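# Shut the cardboard box lid over its folded flaps

## Task

Fold the cardboard box's lid down so it sits closed on top of the side flaps that are already folded in, without noticeably moving the box, the cakes or the bricks, and finish with neither gripper touching the box, the cakes or the bricks.

## Robot and tools

Robot: two arms, left_arm and right_arm. Each has six revolute joints and a parallel gripper. A camera cable resting on an object counts as that arm touching it. Cameras: cam_left_wrist and cam_right_wrist, one on each wrist, both 672x504. In wrist images the arm names do not match image left and right.

Frame: all hand positions, orientations and velocities are in the scene frame. Its origin is at table-top height, halfway between the two arms' nominal bases. +x points out over the table, +z points up, and left_arm sits on the +y side. Printed hand positions and quaternions (end_effector_position in metres, end_effector_quat_wxyz) can be off by a few centimetres, more at long reach. end_effector_position is the point between the finger pads, about 1 cm short of the tips. The fingers point along the gripper's +z axis and close along its y axis.

Joint order, used in every row and every per-arm list: waist, shoulder, elbow, wrist pitch, wrist yaw, wrist roll. Stated ranges in radians: waist -2.618 to 3.054, shoulder 0.000 to 3.142, elbow 0.000 to 3.142, wrist pitch -1.571 to 1.571, wrist yaw -1.571 to 1.571, wrist roll -2.094 to 2.094. A real end may differ by up to 0.059 rad. A target more than 0.059 rad beyond a stated end, and further out than the current angle, gets the call refused. A target past the real end is clipped, and the result may say "joint sent to its limit".

A row is one flat list of 14 numbers covering both arms: left_arm's six absolute joint angles in radians, then its opening, then right_arm's six angles and its opening. These are places to go, not offsets. The opening runs from -1 (closed) to +1 (fully open). To keep a gripper as it is, repeat its current command, because 0 is itself a command. To keep a joint still, resend its value from "Joint targets".

execute_actions(actions, cameras): actions is a list of actions. Each action is a list of up to 15 rows, and each row lasts one control step of 1/30 s. If an action has fewer rows, its last row repeats until 15 steps have passed. An empty list just returns the current state. cameras picks which images come back: omitted, null or ["all"] gives all, [] gives none, and an unknown name invalidates the call. At each step a joint's target is held within 0.339 rad of its measured angle for waist, shoulder and elbow, and within 2.2 rad for the three wrist joints. If the targets would move a gripper more than 200 mm from where it is, that arm's targets are pulled back.

move(target, speed, blend, opening_speed, blocking, cameras): target is one 14-number row or a list of up to 15 rows, all absolute joint angles. The whole list must fit in 10 s. All joints interpolate together, so the hand traces a curve, and the path does not avoid obstacles or the other arm. speed is in rad/s for the joint with the longest travel: 0.01 to 12.57, default 0.5. It can be one value or one per target. blend, in rad, rounds off the corners at intermediate targets. opening_speed, 0.2 or more per second on the opening scale, ramps the gripper command. blocking=false returns after about 0.5 s while the move keeps running, and a new move then takes over from it. The result adds a "move:" line. done means the arm is at rest within 0.035 rad of its targets. off_target means it is at rest but more than 0.035 rad away, for example because of contact, friction or weight. The line can also read moving, held or fault, and limits=held means some steps were withheld. A faster move or a target set deeper past a contact presses harder.

wait(seconds, cameras): seconds from 0 to 10. Each arm keeps its last command, and a running move goes on. stop(cameras) brakes the running move, and it needs some distance to do so. zoom_image(camera, region): camera is cam_left_wrist or cam_right_wrist. region is [x0, y0, x1, y1] in pixels of that camera's latest image, measured from the top-left corner, and at most 504 by 504. finished_scene(scene) ends the scene for good and takes this scene's number. Call it only once the lid is shut and both hands are clear.

Result lines: Joint positions and Joint velocities give, per arm, six joints in rad or rad/s, then the finger-pad gap in m or m/s (0.094 m is fully open). "within noise" means that arm is still. Joint targets shows what the joints are being driven toward now, and it can change on its own. Tool commands shows the current gripper commands. grip_measured is the finger opening on the command scale. With nothing held it reads up to about 2.7 mm too wide. Joint torques are total drive outputs including gravity, with offsets and noise, positive toward larger angles. The first three numbers of each arm wrap around at ±28 N m. "joint command not followed" means the clearance check changed or dropped some targets. It does not keep the two grippers apart.

Avoid: knocking the box, cakes or bricks out of place, letting anything fall off the table, dropping things or letting go of moving parts, slams, hard hits and very hard pushes. Never let the arms strike or squeeze each other, including closing one gripper on the other's fingers, since that can end the scene as a failure. Approach contacts slowly with targets only slightly past the surface. Don't keep an arm stretched out or pushing for long: motor heat brings a MOTOR HOT warning and then an OVER-TEMPERATURE FAULT that folds that arm away for the rest of the scene. Move smoothly, and finish with both grippers lifted clear.

Each tool is called as a command line: name --argument value for each argument, lists and objects as JSON in quotes; but a table of rows of numbers goes row by row, as --pt "numbers of a row", without its own name.

## Session

execute_actions --actions '[]'

Scene clock: 0.00 s.
left_arm: end_effector_position=(+0.3921, +0.3348, +0.1475) grip_measured=+1.000 end_effector_quat_wxyz=(+0.692, -0.028, +0.721, +0.032) | right_arm: end_effector_position=(+0.3953, -0.3909, +0.1324) grip_measured=+1.000 end_effector_quat_wxyz=(+0.653, +0.029, +0.756, +0.013)
Joint positions: left_arm=[-0.036 1.557 0.217 1.298 -0.122 0.003 0.094] | right_arm=[-0.07 1.486 0.241 1.098 -0.015 0.057 0.094]
Joint velocities: within noise
Joint torques (N m): no reading
Heat: left arm: 25 °C; right arm: 27 °C.
Joint targets: left_arm=[-0.036 1.550 0.223 1.300 -0.122 0.002] | right_arm=[-0.070 1.480 0.247 1.096 -0.015 0.056]
Tool commands: left_gripper/opening=+1.0 right_gripper/opening=+1.0

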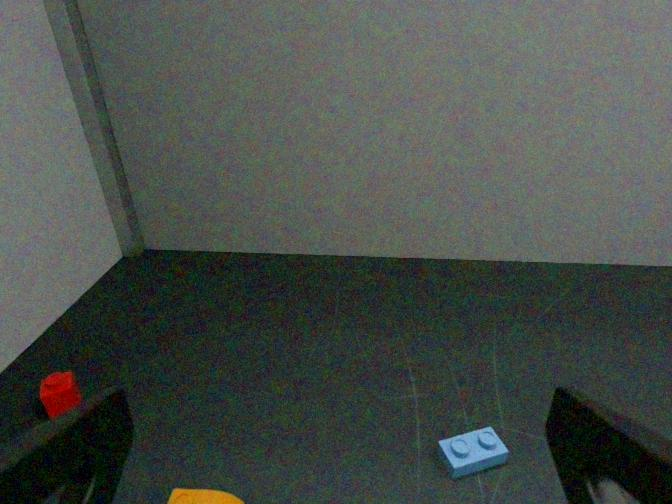

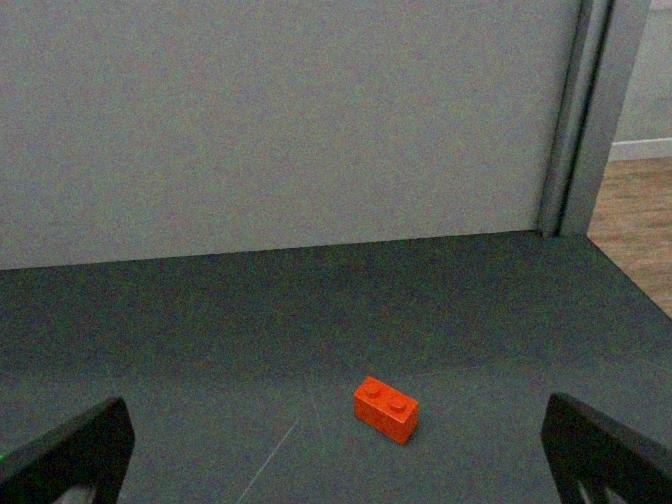

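move --target '[-0.036,1.1,0.9,-0.4,-0.122,0.003,1,-0.07,1.1,0.9,-0.4,-0.015,0.057,1]' --speed 0.8

Scene clock: 16.40 s.
left_arm: end_effector_position=(+0.3680, +0.3357, +0.2049) grip_measured=+1.000 end_effector_quat_wxyz=(+0.448, -0.009, +0.893, +0.047) | right_arm: end_effector_position=(+0.3736, -0.3902, +0.2105) grip_measured=+1.000 end_effector_quat_wxyz=(+0.455, +0.037, +0.890, +0.012)
Joint positions: left_arm=[-0.036 1.114 0.863 -0.392 -0.122 0.003 0.094] | right_arm=[-0.07 1.114 0.876 -0.388 -0.015 0.057 0.094]
Joint velocities: within noise
Joint torques (N m): left_arm=[0.06 -4.62 12.72 1.23 -0.08 -0.06] | right_arm=[-0.06 -3.93 10.18 1.67 0.04 -0.03]
Heat: left arm: 27 °C; right arm: 31 °C.
Joint targets: left_arm=[-0.036 1.100 0.900 -0.400 -0.122 0.003] | right_arm=[-0.070 1.100 0.900 -0.400 -0.015 0.057]
move: off_target (left_arm); left_arm: the elbow is farthest, 0.037 rad from its target
camera_calibration:
cam_left_wrist: T_world_to_cam=[[0.0561233, -0.99349, -0.0991387, 0.334441], [-0.880635, -0.00246925, -0.47379, 0.459412], [0.47046, 0.113896, -0.87504, 0.0538702], [0, 0, 0, 1]] pos_world=[0.36046, 0.327263, 0.297959]
cam_right_wrist: T_world_to_cam=[[-0.0565899, -0.996971, -0.0533442, -0.358212], [-0.831963, 0.0766262, -0.549514, 0.500983], [0.551937, 0.0132835, -0.83378, 0.0576312], [0, 0, 0, 1]] pos_world=[0.364719, -0.396281, 0.30424]

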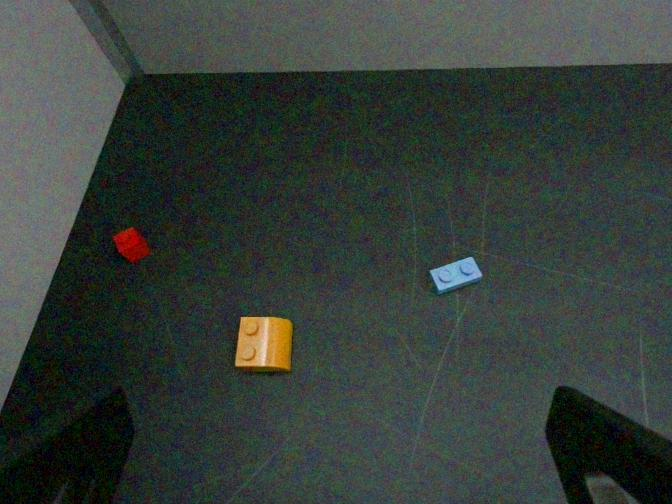

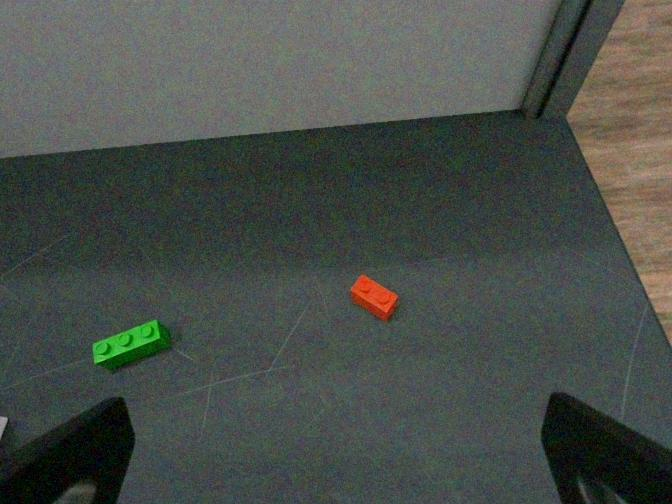

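move --target '[-0.4,0.8,1.0,-0.9,0.4,0.003,1,0.4,0.8,1.0,-0.9,-0.4,0.057,1]' --speed 0.9

Scene clock: 25.57 s.
left_arm: end_effector_position=(+0.2139, +0.1706, +0.2499) grip_measured=+1.000 end_effector_quat_wxyz=(+0.358, +0.255, +0.863, -0.250) | right_arm: end_effector_position=(+0.2116, -0.2165, +0.2560) grip_measured=+1.000 end_effector_quat_wxyz=(+0.353, -0.245, +0.862, +0.269)
Joint positions: left_arm=[-0.395 0.806 0.964 -0.889 0.387 0.003 0.094] | right_arm=[0.395 0.806 0.977 -0.884 -0.388 0.057 0.094]
Joint velocities: within noise
Joint torques (N m): left_arm=[-0.24 -1.05 12.25 1.05 0.27 -0.02] | right_arm=[0.23 -0.2 9.21 1.54 -0.22 -0.01]
Heat: left arm: 28 °C; right arm: 31 °C.
Joint targets: left_arm=[-0.400 0.800 1.000 -0.900 0.400 0.003] | right_arm=[0.400 0.800 1.000 -0.900 -0.400 0.057]
move: off_target (left_arm); left_arm: the elbow is farthest, 0.036 rad from its target
camera_calibration:
cam_left_wrist: T_world_to_cam=[[-0.625206, -0.746869, 0.226503, 0.205783], [-0.754997, 0.505252, -0.41797, 0.217177], [0.197728, -0.432326, -0.879771, 0.337231], [0, 0, 0, 1]] pos_world=[0.225945, 0.189758, 0.340849]
cam_right_wrist: T_world_to_cam=[[0.611748, -0.736353, -0.289046, -0.2165], [-0.758405, -0.442057, -0.478965, 0.232002], [0.224913, 0.51222, -0.828882, 0.358755], [0, 0, 0, 1]] pos_world=[0.227706, -0.240624, 0.345908]

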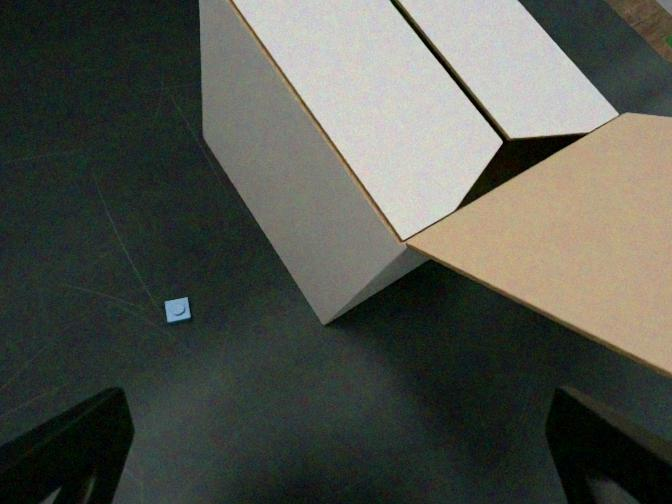

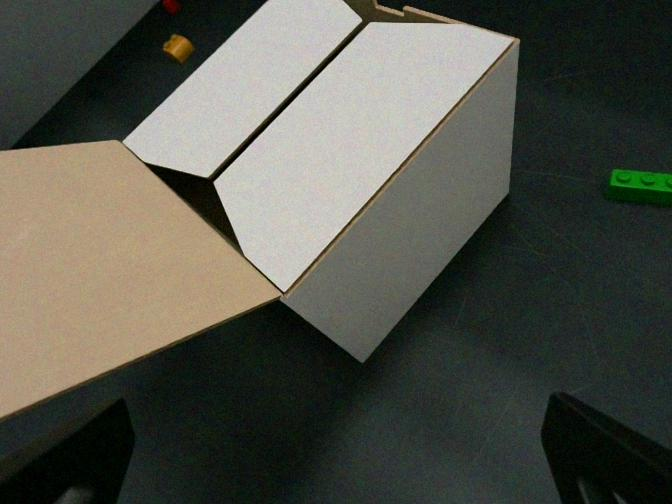

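move --target '[-0.602,0.48,0.46,-0.603,0.607,1.4,-1,0.4,0.8,1.0,-0.9,-0.4,0.057,-1]' --speed 0.9

zoom_image --camera "cam_right_wrist" --region '[0, 0, 504, 504]'

Scene clock: 102.17 s.
left_arm: end_effector_position=(+0.1322, +0.1270, +0.1721) grip_measured=-0.994 end_effector_quat_wxyz=(+0.502, +0.787, +0.353, -0.070) | right_arm: end_effector_position=(+0.2113, -0.2165, +0.2558) grip_measured=-0.994 end_effector_quat_wxyz=(+0.353, -0.245, +0.862, +0.269)
Joint positions: left_arm=[-0.597 0.491 0.478 -0.612 0.588 1.392 0] | right_arm=[0.395 0.806 0.977 -0.886 -0.389 0.057 0]
Joint velocities: within noise
Joint torques (N m): left_arm=[-0.51 0.24 7.5 1.31 0.41 0] | right_arm=[0.34 -0.43 9.44 1.52 -0.19 -0.01]
Heat: left arm: 30 °C; right arm: 31 °C.
Joint targets: left_arm=[-0.602 0.480 0.460 -0.603 0.607 1.400] | right_arm=[0.400 0.800 1.000 -0.900 -0.400 0.057]
move: done
camera_calibration:
cam_left_wrist: T_world_to_cam=[[-0.606216, 0.247055, -0.755953, 0.180143], [0.577136, 0.790648, -0.204425, -0.104074], [0.547189, -0.560214, -0.621888, 0.191746], [0, 0, 0, 1]] pos_world=[0.0643493, 0.1452, 0.234149]
cam_right_wrist: T_world_to_cam=[[0.611681, -0.736075, -0.289895, -0.216087], [-0.758953, -0.442596, -0.477598, 0.231227], [0.223241, 0.512154, -0.829374, 0.359088], [0, 0, 0, 1]] pos_world=[0.227504, -0.240625, 0.345609]

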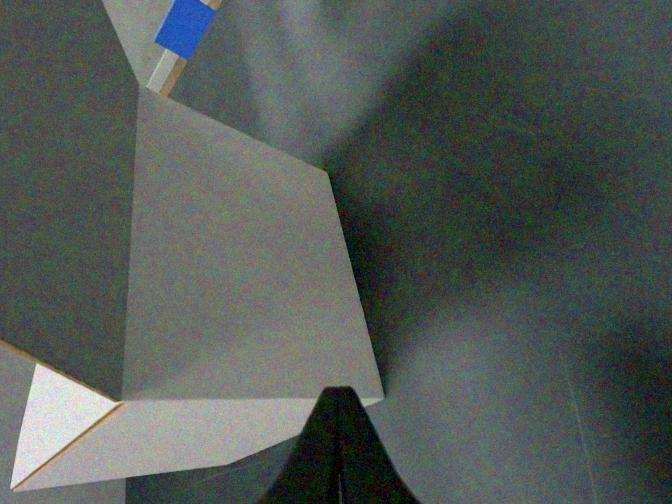

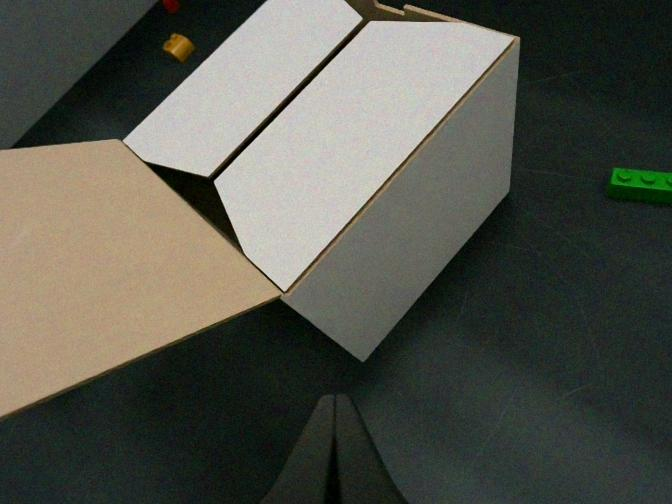

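Scaled by 1.000.

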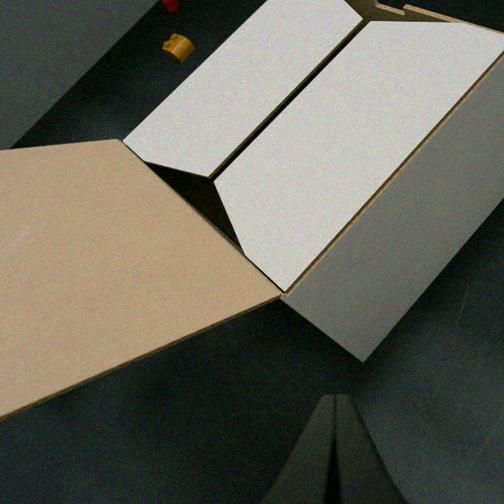

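zoom_image --camera "cam_left_wrist" --region '[0, 0, 336, 252]'

Scaled by 1.500 from the camera's 672x504 image, which has a finer 960x720 frame.

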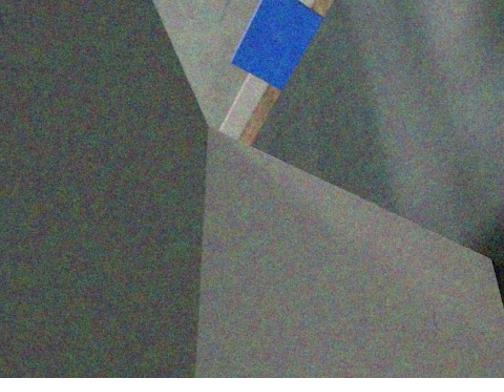

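move --pt "-0.602 0.48 0.46 -0.603 0.607 2.0 -1 0.4 0.8 1.0 -0.9 -0.4 0.057 -1" --pt "-0.935 0.855 0.641 -0.316 0.326 2.0 -1 0.4 0.8 1.0 -0.9 -0.4 0.057 -1" --speed 0.6

Scene clock: 137.10 s.
left_arm: end_effector_position=(+0.1466, +0.0534, +0.1823) grip_measured=-0.994 end_effector_quat_wxyz=(+0.475, +0.873, +0.017, +0.113) | right_arm: end_effector_position=(+0.2112, -0.2165, +0.2557) grip_measured=-0.994 end_effector_quat_wxyz=(+0.352, -0.245, +0.862, +0.269)
Joint positions: left_arm=[-0.93 0.855 0.602 -0.332 0.326 1.994 0] | right_arm=[0.395 0.806 0.977 -0.886 -0.389 0.057 0]
Joint velocities: within noise
Joint torques (N m): left_arm=[-0.35 -1.76 13.23 1.42 0.11 0.05] | right_arm=[0.43 -0.34 9.22 1.51 -0.12 0]
Heat: left arm: 31 °C; right arm: 32 °C.
Joint targets: left_arm=[-0.935 0.855 0.641 -0.316 0.326 2.000] | right_arm=[0.400 0.800 1.000 -0.900 -0.400 0.057]
move: off_target (left_arm); left_arm: the elbow is farthest, 0.039 rad from its target
camera_calibration:
cam_left_wrist: T_world_to_cam=[[0.100082, 0.540723, -0.835226, 0.109957], [0.791291, 0.465645, 0.396275, -0.175722], [0.603194, -0.700566, -0.381267, 0.104477], [0, 0, 0, 1]] pos_world=[0.0650227, 0.0955613, 0.201307]
cam_right_wrist: T_world_to_cam=[[0.611591, -0.7361, -0.290022, -0.216029], [-0.75911, -0.442659, -0.477289, 0.231141], [0.222952, 0.512065, -0.829507, 0.359179], [0, 0, 0, 1]] pos_world=[0.227503, -0.240625, 0.345609]

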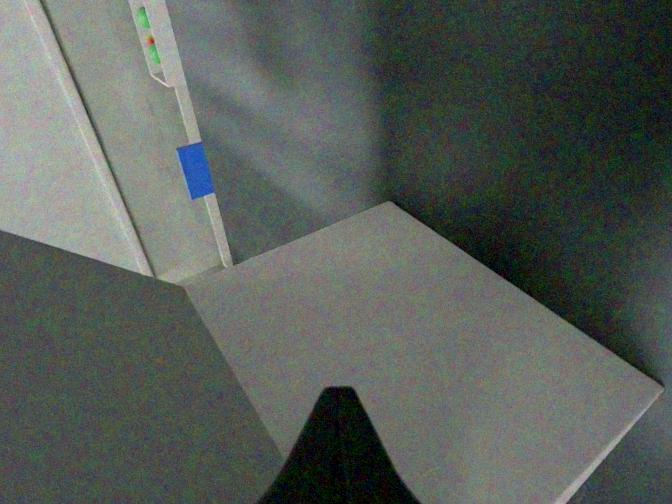

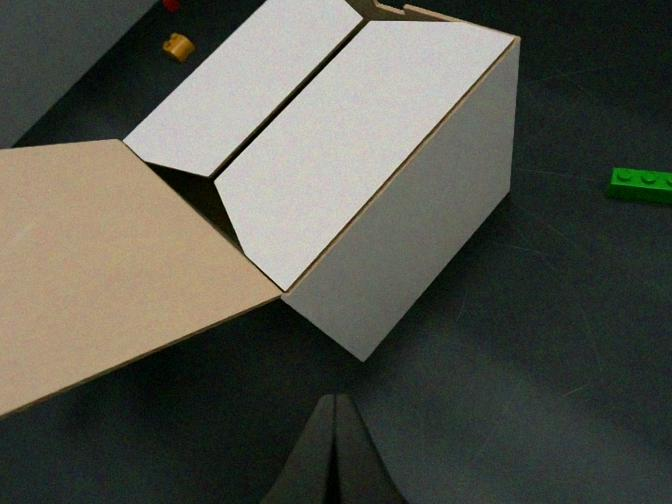

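move --pt "-0.776 1.009 1.027 -0.548 0.463 1.9 -1 0.4 0.8 1.0 -0.9 -0.4 0.057 -1" --pt "-0.627 1.188 1.193 -0.562 0.537 1.6 -1 0.4 0.8 1.0 -0.9 -0.4 0.057 -1" --speed 0.4 --blend 0.05

Scene clock: 142.67 s.
left_arm: end_effector_position=(+0.2487, +0.0454, +0.2916) grip_measured=-0.994 end_effector_quat_wxyz=(+0.511, +0.820, +0.258, +0.017) | right_arm: end_effector_position=(+0.2112, -0.2165, +0.2557) grip_measured=-0.994 end_effector_quat_wxyz=(+0.352, -0.245, +0.862, +0.269)
Joint positions: left_arm=[-0.632 1.185 1.152 -0.547 0.519 1.615 0] | right_arm=[0.395 0.806 0.977 -0.886 -0.389 0.057 0]
Joint velocities: within noise
Joint torques (N m): left_arm=[0.44 -3.84 13.27 1.08 0.41 -0.19] | right_arm=[0.39 -0.38 9.2 1.56 -0.18 0.03]
Heat: left arm: 31 °C; right arm: 32 °C.
Joint targets: left_arm=[-0.627 1.188 1.193 -0.562 0.537 1.600] | right_arm=[0.400 0.800 1.000 -0.900 -0.400 0.057]
move: off_target (left_arm); left_arm: the elbow is farthest, 0.041 rad from its target
camera_calibration:
cam_left_wrist: T_world_to_cam=[[-0.382801, 0.342761, -0.857892, 0.331103], [0.667693, 0.744436, -0.000500937, -0.162278], [0.638474, -0.573, -0.51383, 0.102953], [0, 0, 0, 1]] pos_world=[0.169365, 0.0663086, 0.336869]
cam_right_wrist: T_world_to_cam=[[0.611591, -0.7361, -0.290022, -0.216029], [-0.75911, -0.442659, -0.477289, 0.231141], [0.222952, 0.512065, -0.829507, 0.359179], [0, 0, 0, 1]] pos_world=[0.227503, -0.240625, 0.345609]

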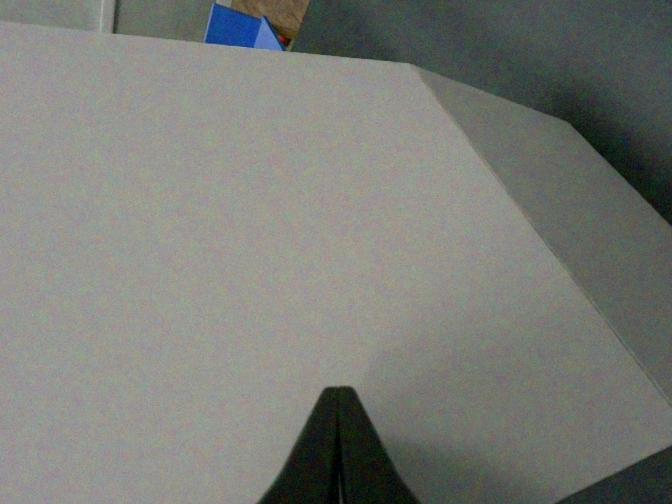

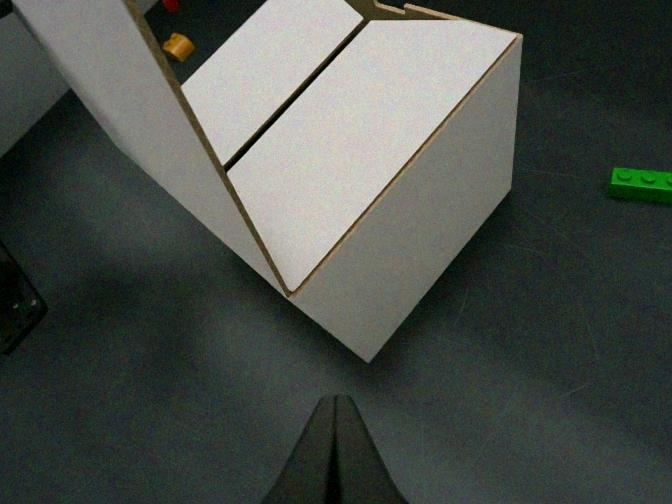

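move --pt "-0.506 1.388 1.257 -0.451 0.596 1.2 -1 0.4 0.8 1.0 -0.9 -0.4 0.057 -1" --pt "-0.440 1.555 1.187 -0.242 0.649 0.9 -1 0.4 0.8 1.0 -0.9 -0.4 0.057 -1" --speed 0.4 --blend 0.05

Scene clock: 148.30 s.
left_arm: end_effector_position=(+0.3681, +0.0416, +0.2364) grip_measured=-0.994 end_effector_quat_wxyz=(+0.496, +0.640, +0.563, -0.164) | right_arm: end_effector_position=(+0.2112, -0.2165, +0.2557) grip_measured=-0.994 end_effector_quat_wxyz=(+0.352, -0.245, +0.862, +0.269)
Joint positions: left_arm=[-0.444 1.549 1.207 -0.254 0.631 0.912 0] | right_arm=[0.395 0.806 0.977 -0.886 -0.389 0.057 0]
Joint velocities: within noise
Joint torques (N m): left_arm=[0.27 -7.27 7.45 1.37 0.4 -0.1] | right_arm=[0.29 -0.23 9.25 1.57 -0.19 0.06]
Heat: left arm: 31 °C; right arm: 32 °C.
Joint targets: left_arm=[-0.440 1.555 1.187 -0.242 0.649 0.900] | right_arm=[0.400 0.800 1.000 -0.900 -0.400 0.057]
move: done
camera_calibration:
cam_left_wrist: T_world_to_cam=[[-0.872368, -0.124508, -0.472727, 0.439239], [0.148507, 0.85382, -0.498936, 0.0651011], [0.465746, -0.505459, -0.726355, 0.1073], [0, 0, 0, 1]] pos_world=[0.323536, 0.0533398, 0.318059]
cam_right_wrist: T_world_to_cam=[[0.611591, -0.7361, -0.290022, -0.216029], [-0.75911, -0.442659, -0.477289, 0.231141], [0.222952, 0.512065, -0.829507, 0.359179], [0, 0, 0, 1]] pos_world=[0.227503, -0.240625, 0.345609]

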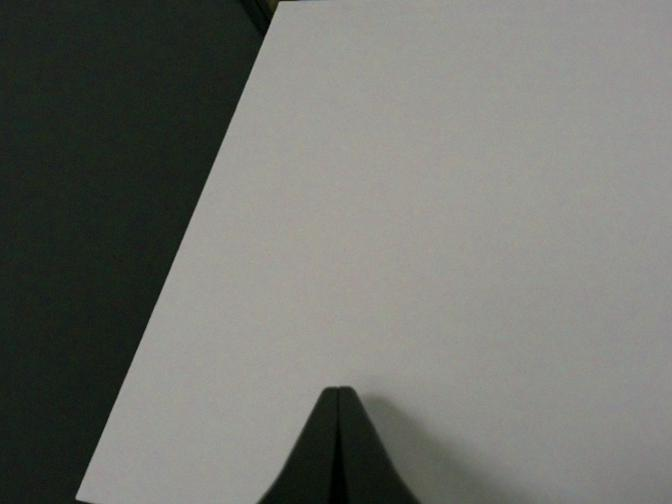

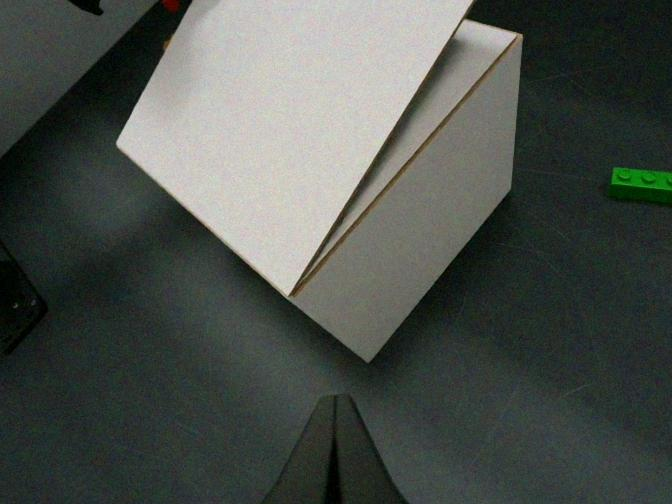

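move --target '[-0.439,1.671,1.165,-0.128,0.65,0.6,-1,0.4,0.8,1.0,-0.9,-0.4,0.057,-1]' --speed 0.2

Scene clock: 155.43 s.
left_arm: end_effector_position=(+0.3868, +0.0323, +0.1980) grip_measured=-0.994 end_effector_quat_wxyz=(+0.457, +0.549, +0.658, -0.240) | right_arm: end_effector_position=(+0.2112, -0.2166, +0.2557) grip_measured=-0.994 end_effector_quat_wxyz=(+0.352, -0.245, +0.862, +0.269)
Joint positions: left_arm=[-0.444 1.662 1.184 -0.141 0.634 0.61 0] | right_arm=[0.395 0.806 0.977 -0.886 -0.389 0.057 0]
Joint velocities: within noise
Joint torques (N m): left_arm=[0.54 -8.21 7.53 1.27 0.38 -0.18] | right_arm=[0.39 -0.2 9.32 1.58 -0.16 0.01]
Heat: left arm: 31 °C; right arm: 32 °C.
Joint targets: left_arm=[-0.439 1.671 1.165 -0.128 0.650 0.600] | right_arm=[0.400 0.800 1.000 -0.900 -0.400 0.057]
move: done
camera_calibration:
cam_left_wrist: T_world_to_cam=[[-0.936417, -0.28203, -0.208762, 0.413928], [-0.112182, 0.804358, -0.583458, 0.170427], [0.332472, -0.522941, -0.784854, 0.129664], [0, 0, 0, 1]] pos_world=[0.363619, 0.0474624, 0.287616]
cam_right_wrist: T_world_to_cam=[[0.611455, -0.73618, -0.290105, -0.216017], [-0.759302, -0.442717, -0.47693, 0.230998], [0.222672, 0.511898, -0.829685, 0.359181], [0, 0, 0, 1]] pos_world=[0.227503, -0.240625, 0.34551]

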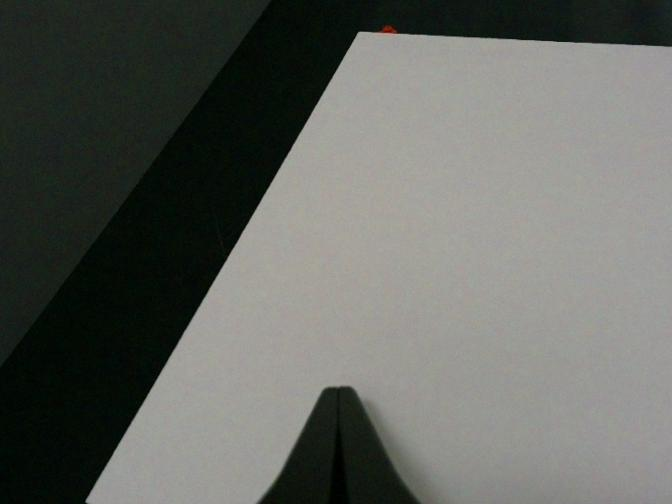

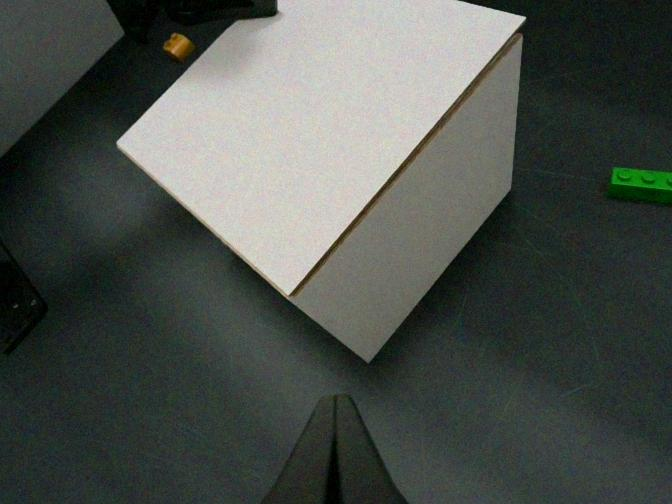

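move --target '[-0.439,1.711,1.165,-0.1,0.65,0.6,-1,0.4,0.8,1.0,-0.9,-0.4,0.057,-1]' --speed 0.1

Scene clock: 158.47 s.
left_arm: end_effector_position=(+0.3920, +0.0279, +0.1938) grip_measured=-0.994 end_effector_quat_wxyz=(+0.463, +0.550, +0.651, -0.244) | right_arm: end_effector_position=(+0.2112, -0.2166, +0.2557) grip_measured=-0.994 end_effector_quat_wxyz=(+0.352, -0.245, +0.862, +0.269)
Joint positions: left_arm=[-0.444 1.691 1.184 -0.096 0.647 0.609 0] | right_arm=[0.395 0.806 0.977 -0.886 -0.389 0.057 0]
Joint velocities: within noise
Joint torques (N m): left_arm=[0.29 -7.57 7.57 1.2 0.2 -0.12] | right_arm=[0.46 -0.35 9.25 1.53 -0.16 0]
Heat: left arm: 31 °C; right arm: 32 °C.
Joint targets: left_arm=[-0.439 1.711 1.165 -0.100 0.650 0.600] | right_arm=[0.400 0.800 1.000 -0.900 -0.400 0.057]
move: done
camera_calibration:
cam_left_wrist: T_world_to_cam=[[-0.937004, -0.275483, -0.214787, 0.417867], [-0.0977777, 0.797132, -0.595836, 0.168979], [0.335356, -0.537299, -0.773851, 0.119363], [0, 0, 0, 1]] pos_world=[0.368036, 0.0445501, 0.282805]
cam_right_wrist: T_world_to_cam=[[0.611455, -0.73618, -0.290105, -0.216017], [-0.759302, -0.442717, -0.47693, 0.230998], [0.222672, 0.511898, -0.829685, 0.359181], [0, 0, 0, 1]] pos_world=[0.227503, -0.240625, 0.34551]

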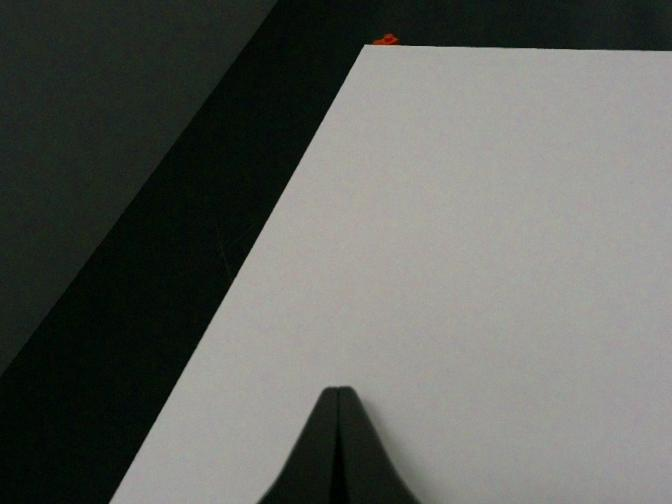

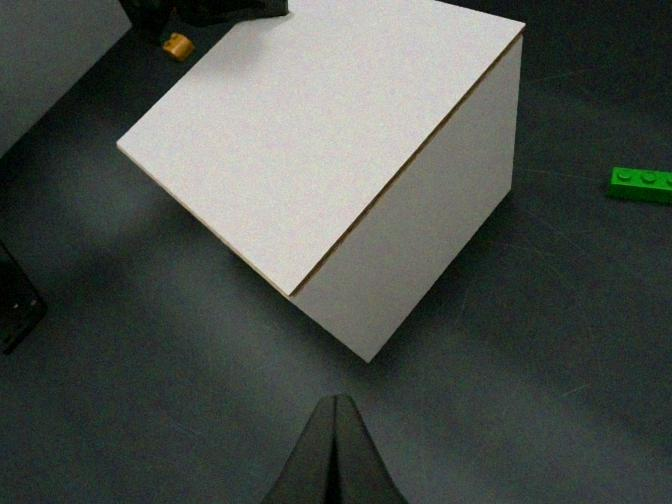

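zoom_image --camera "cam_right_wrist" --region '[280, 0, 540, 300]'

Scaled by 1.680 from the camera's 672x504 image, which has a finer 960x720 frame.

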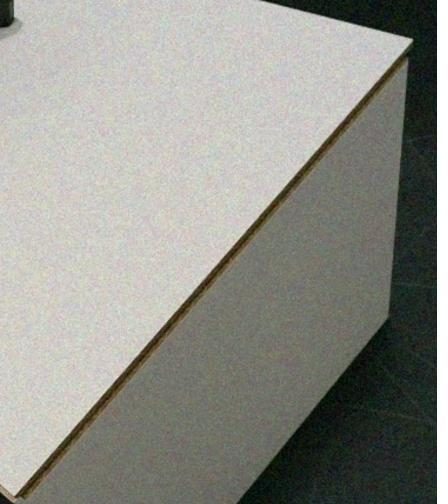

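move --target '[-0.439,1.75,1.15,-0.1,0.65,0.6,-1,0.4,0.8,1.0,-0.9,-0.4,0.057,-1]' --speed 0.1

zoom_image --camera "cam_right_wrist" --region '[280, 0, 540, 300]'

Scene clock: 162.83 s.
left_arm: end_effector_position=(+0.3952, +0.0245, +0.1920) grip_measured=-0.994 end_effector_quat_wxyz=(+0.469, +0.552, +0.643, -0.251) | right_arm: end_effector_position=(+0.2112, -0.2166, +0.2557) grip_measured=-0.994 end_effector_quat_wxyz=(+0.352, -0.245, +0.862, +0.269)
Joint positions: left_arm=[-0.441 1.712 1.184 -0.06 0.668 0.609 0] | right_arm=[0.395 0.806 0.977 -0.886 -0.389 0.057 0]
Joint velocities: within noise
Joint torques (N m): left_arm=[0.16 -6.11 6 0.81 0.02 -0.14] | right_arm=[0.53 -0.46 9.31 1.55 -0.16 0]
Heat: left arm: 31 °C; right arm: 32 °C.
Joint targets: left_arm=[-0.439 1.750 1.150 -0.100 0.650 0.600] | right_arm=[0.400 0.800 1.000 -0.900 -0.400 0.057]
move: off_target (left_arm); left_arm: the wrist pitch is farthest, 0.040 rad from its target
camera_calibration:
cam_left_wrist: T_world_to_cam=[[-0.939069, -0.265572, -0.218223, 0.420707], [-0.0809578, 0.787895, -0.610465, 0.167332], [0.334059, -0.555602, -0.761387, 0.113656], [0, 0, 0, 1]] pos_world=[0.370652, 0.0430355, 0.280495]
cam_right_wrist: T_world_to_cam=[[0.611455, -0.73618, -0.290105, -0.216017], [-0.759302, -0.442717, -0.47693, 0.230998], [0.222672, 0.511898, -0.829685, 0.359181], [0, 0, 0, 1]] pos_world=[0.227503, -0.240625, 0.34551]

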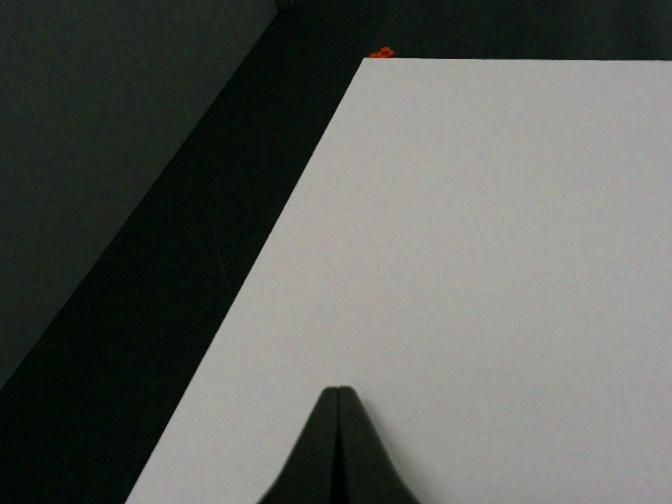

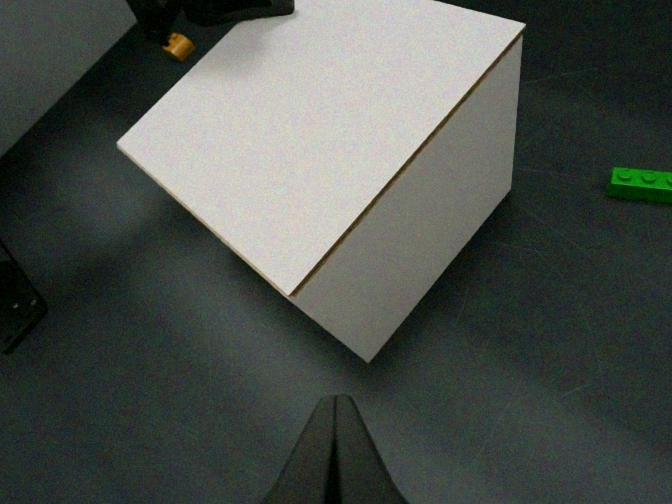

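Scaled by 1.680 from the camera's 672x504 image, which has a finer 960x720 frame.

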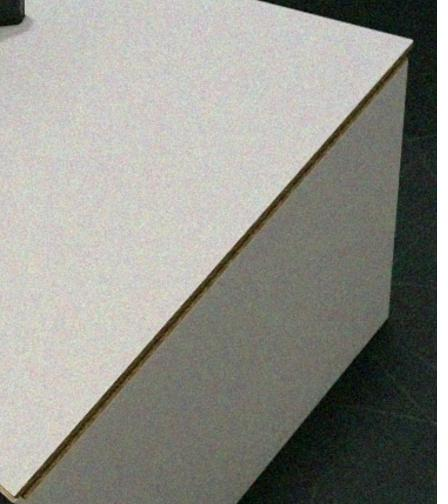

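move --pt "-0.44 1.68 1.184 -0.06 0.668 0.61 -1 0.4 0.8 1.0 -0.9 -0.4 0.057 -1" --pt "-0.3 1.4 1.2 -0.2 0.668 0.2 -1 0.4 0.8 1.0 -0.9 -0.4 0.057 -1" --speed '[0.3,0.7]'

zoom_image --camera "cam_right_wrist" --region '[280, 0, 540, 300]'

Scene clock: 167.40 s.
left_arm: end_effector_position=(+0.3845, +0.0952, +0.2964) grip_measured=-0.994 end_effector_quat_wxyz=(+0.501, +0.374, +0.721, -0.299) | right_arm: end_effector_position=(+0.2112, -0.2166, +0.2557) grip_measured=-0.994 end_effector_quat_wxyz=(+0.352, -0.245, +0.862, +0.269)
Joint positions: left_arm=[-0.303 1.413 1.184 -0.19 0.666 0.209 0] | right_arm=[0.395 0.806 0.977 -0.886 -0.389 0.057 0]
Joint velocities: within noise
Joint torques (N m): left_arm=[0.05 -7.68 10.92 1.16 0.18 -0.12] | right_arm=[0.46 -0.24 9.33 1.57 -0.18 0.05]
Heat: left arm: 31 °C; right arm: 32 °C.
Joint targets: left_arm=[-0.300 1.400 1.200 -0.200 0.668 0.200] | right_arm=[0.400 0.800 1.000 -0.900 -0.400 0.057]
move: done
camera_calibration:
cam_left_wrist: T_world_to_cam=[[-0.836204, -0.547433, 0.0328698, 0.365218], [-0.398263, 0.564957, -0.722641, 0.350921], [0.377028, -0.617366, -0.690441, 0.204373], [0, 0, 0, 1]] pos_world=[0.368101, 0.12785, 0.382693]
cam_right_wrist: T_world_to_cam=[[0.611455, -0.73618, -0.290105, -0.216017], [-0.759302, -0.442717, -0.47693, 0.230998], [0.222672, 0.511898, -0.829685, 0.359181], [0, 0, 0, 1]] pos_world=[0.227503, -0.240625, 0.34551]

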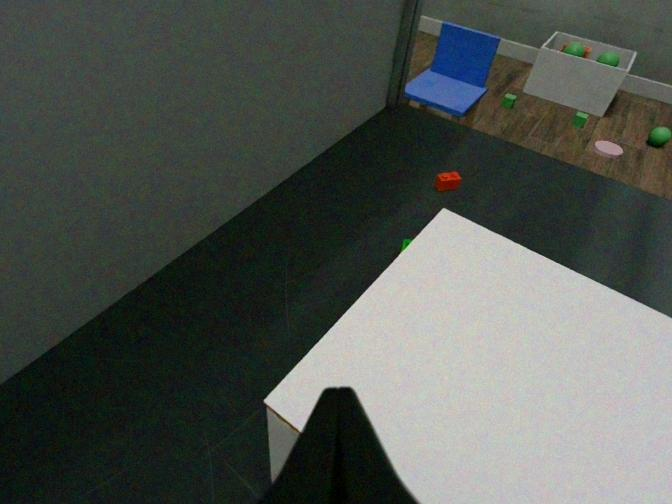

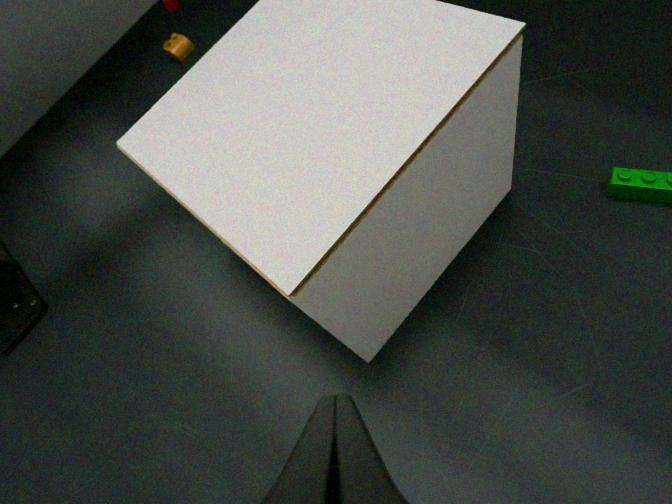

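Scaled by 1.680 from the camera's 672x504 image, which has a finer 960x720 frame.

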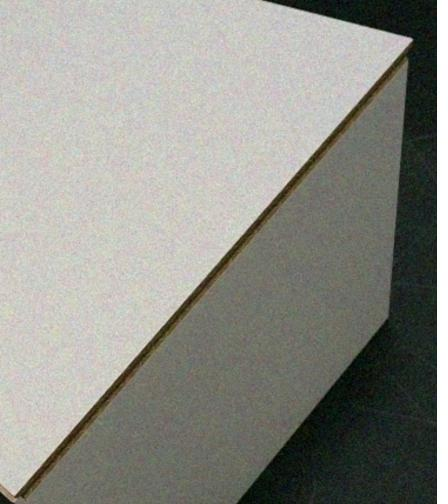

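finished_scene --scene 1

The scene is finished: the task was done.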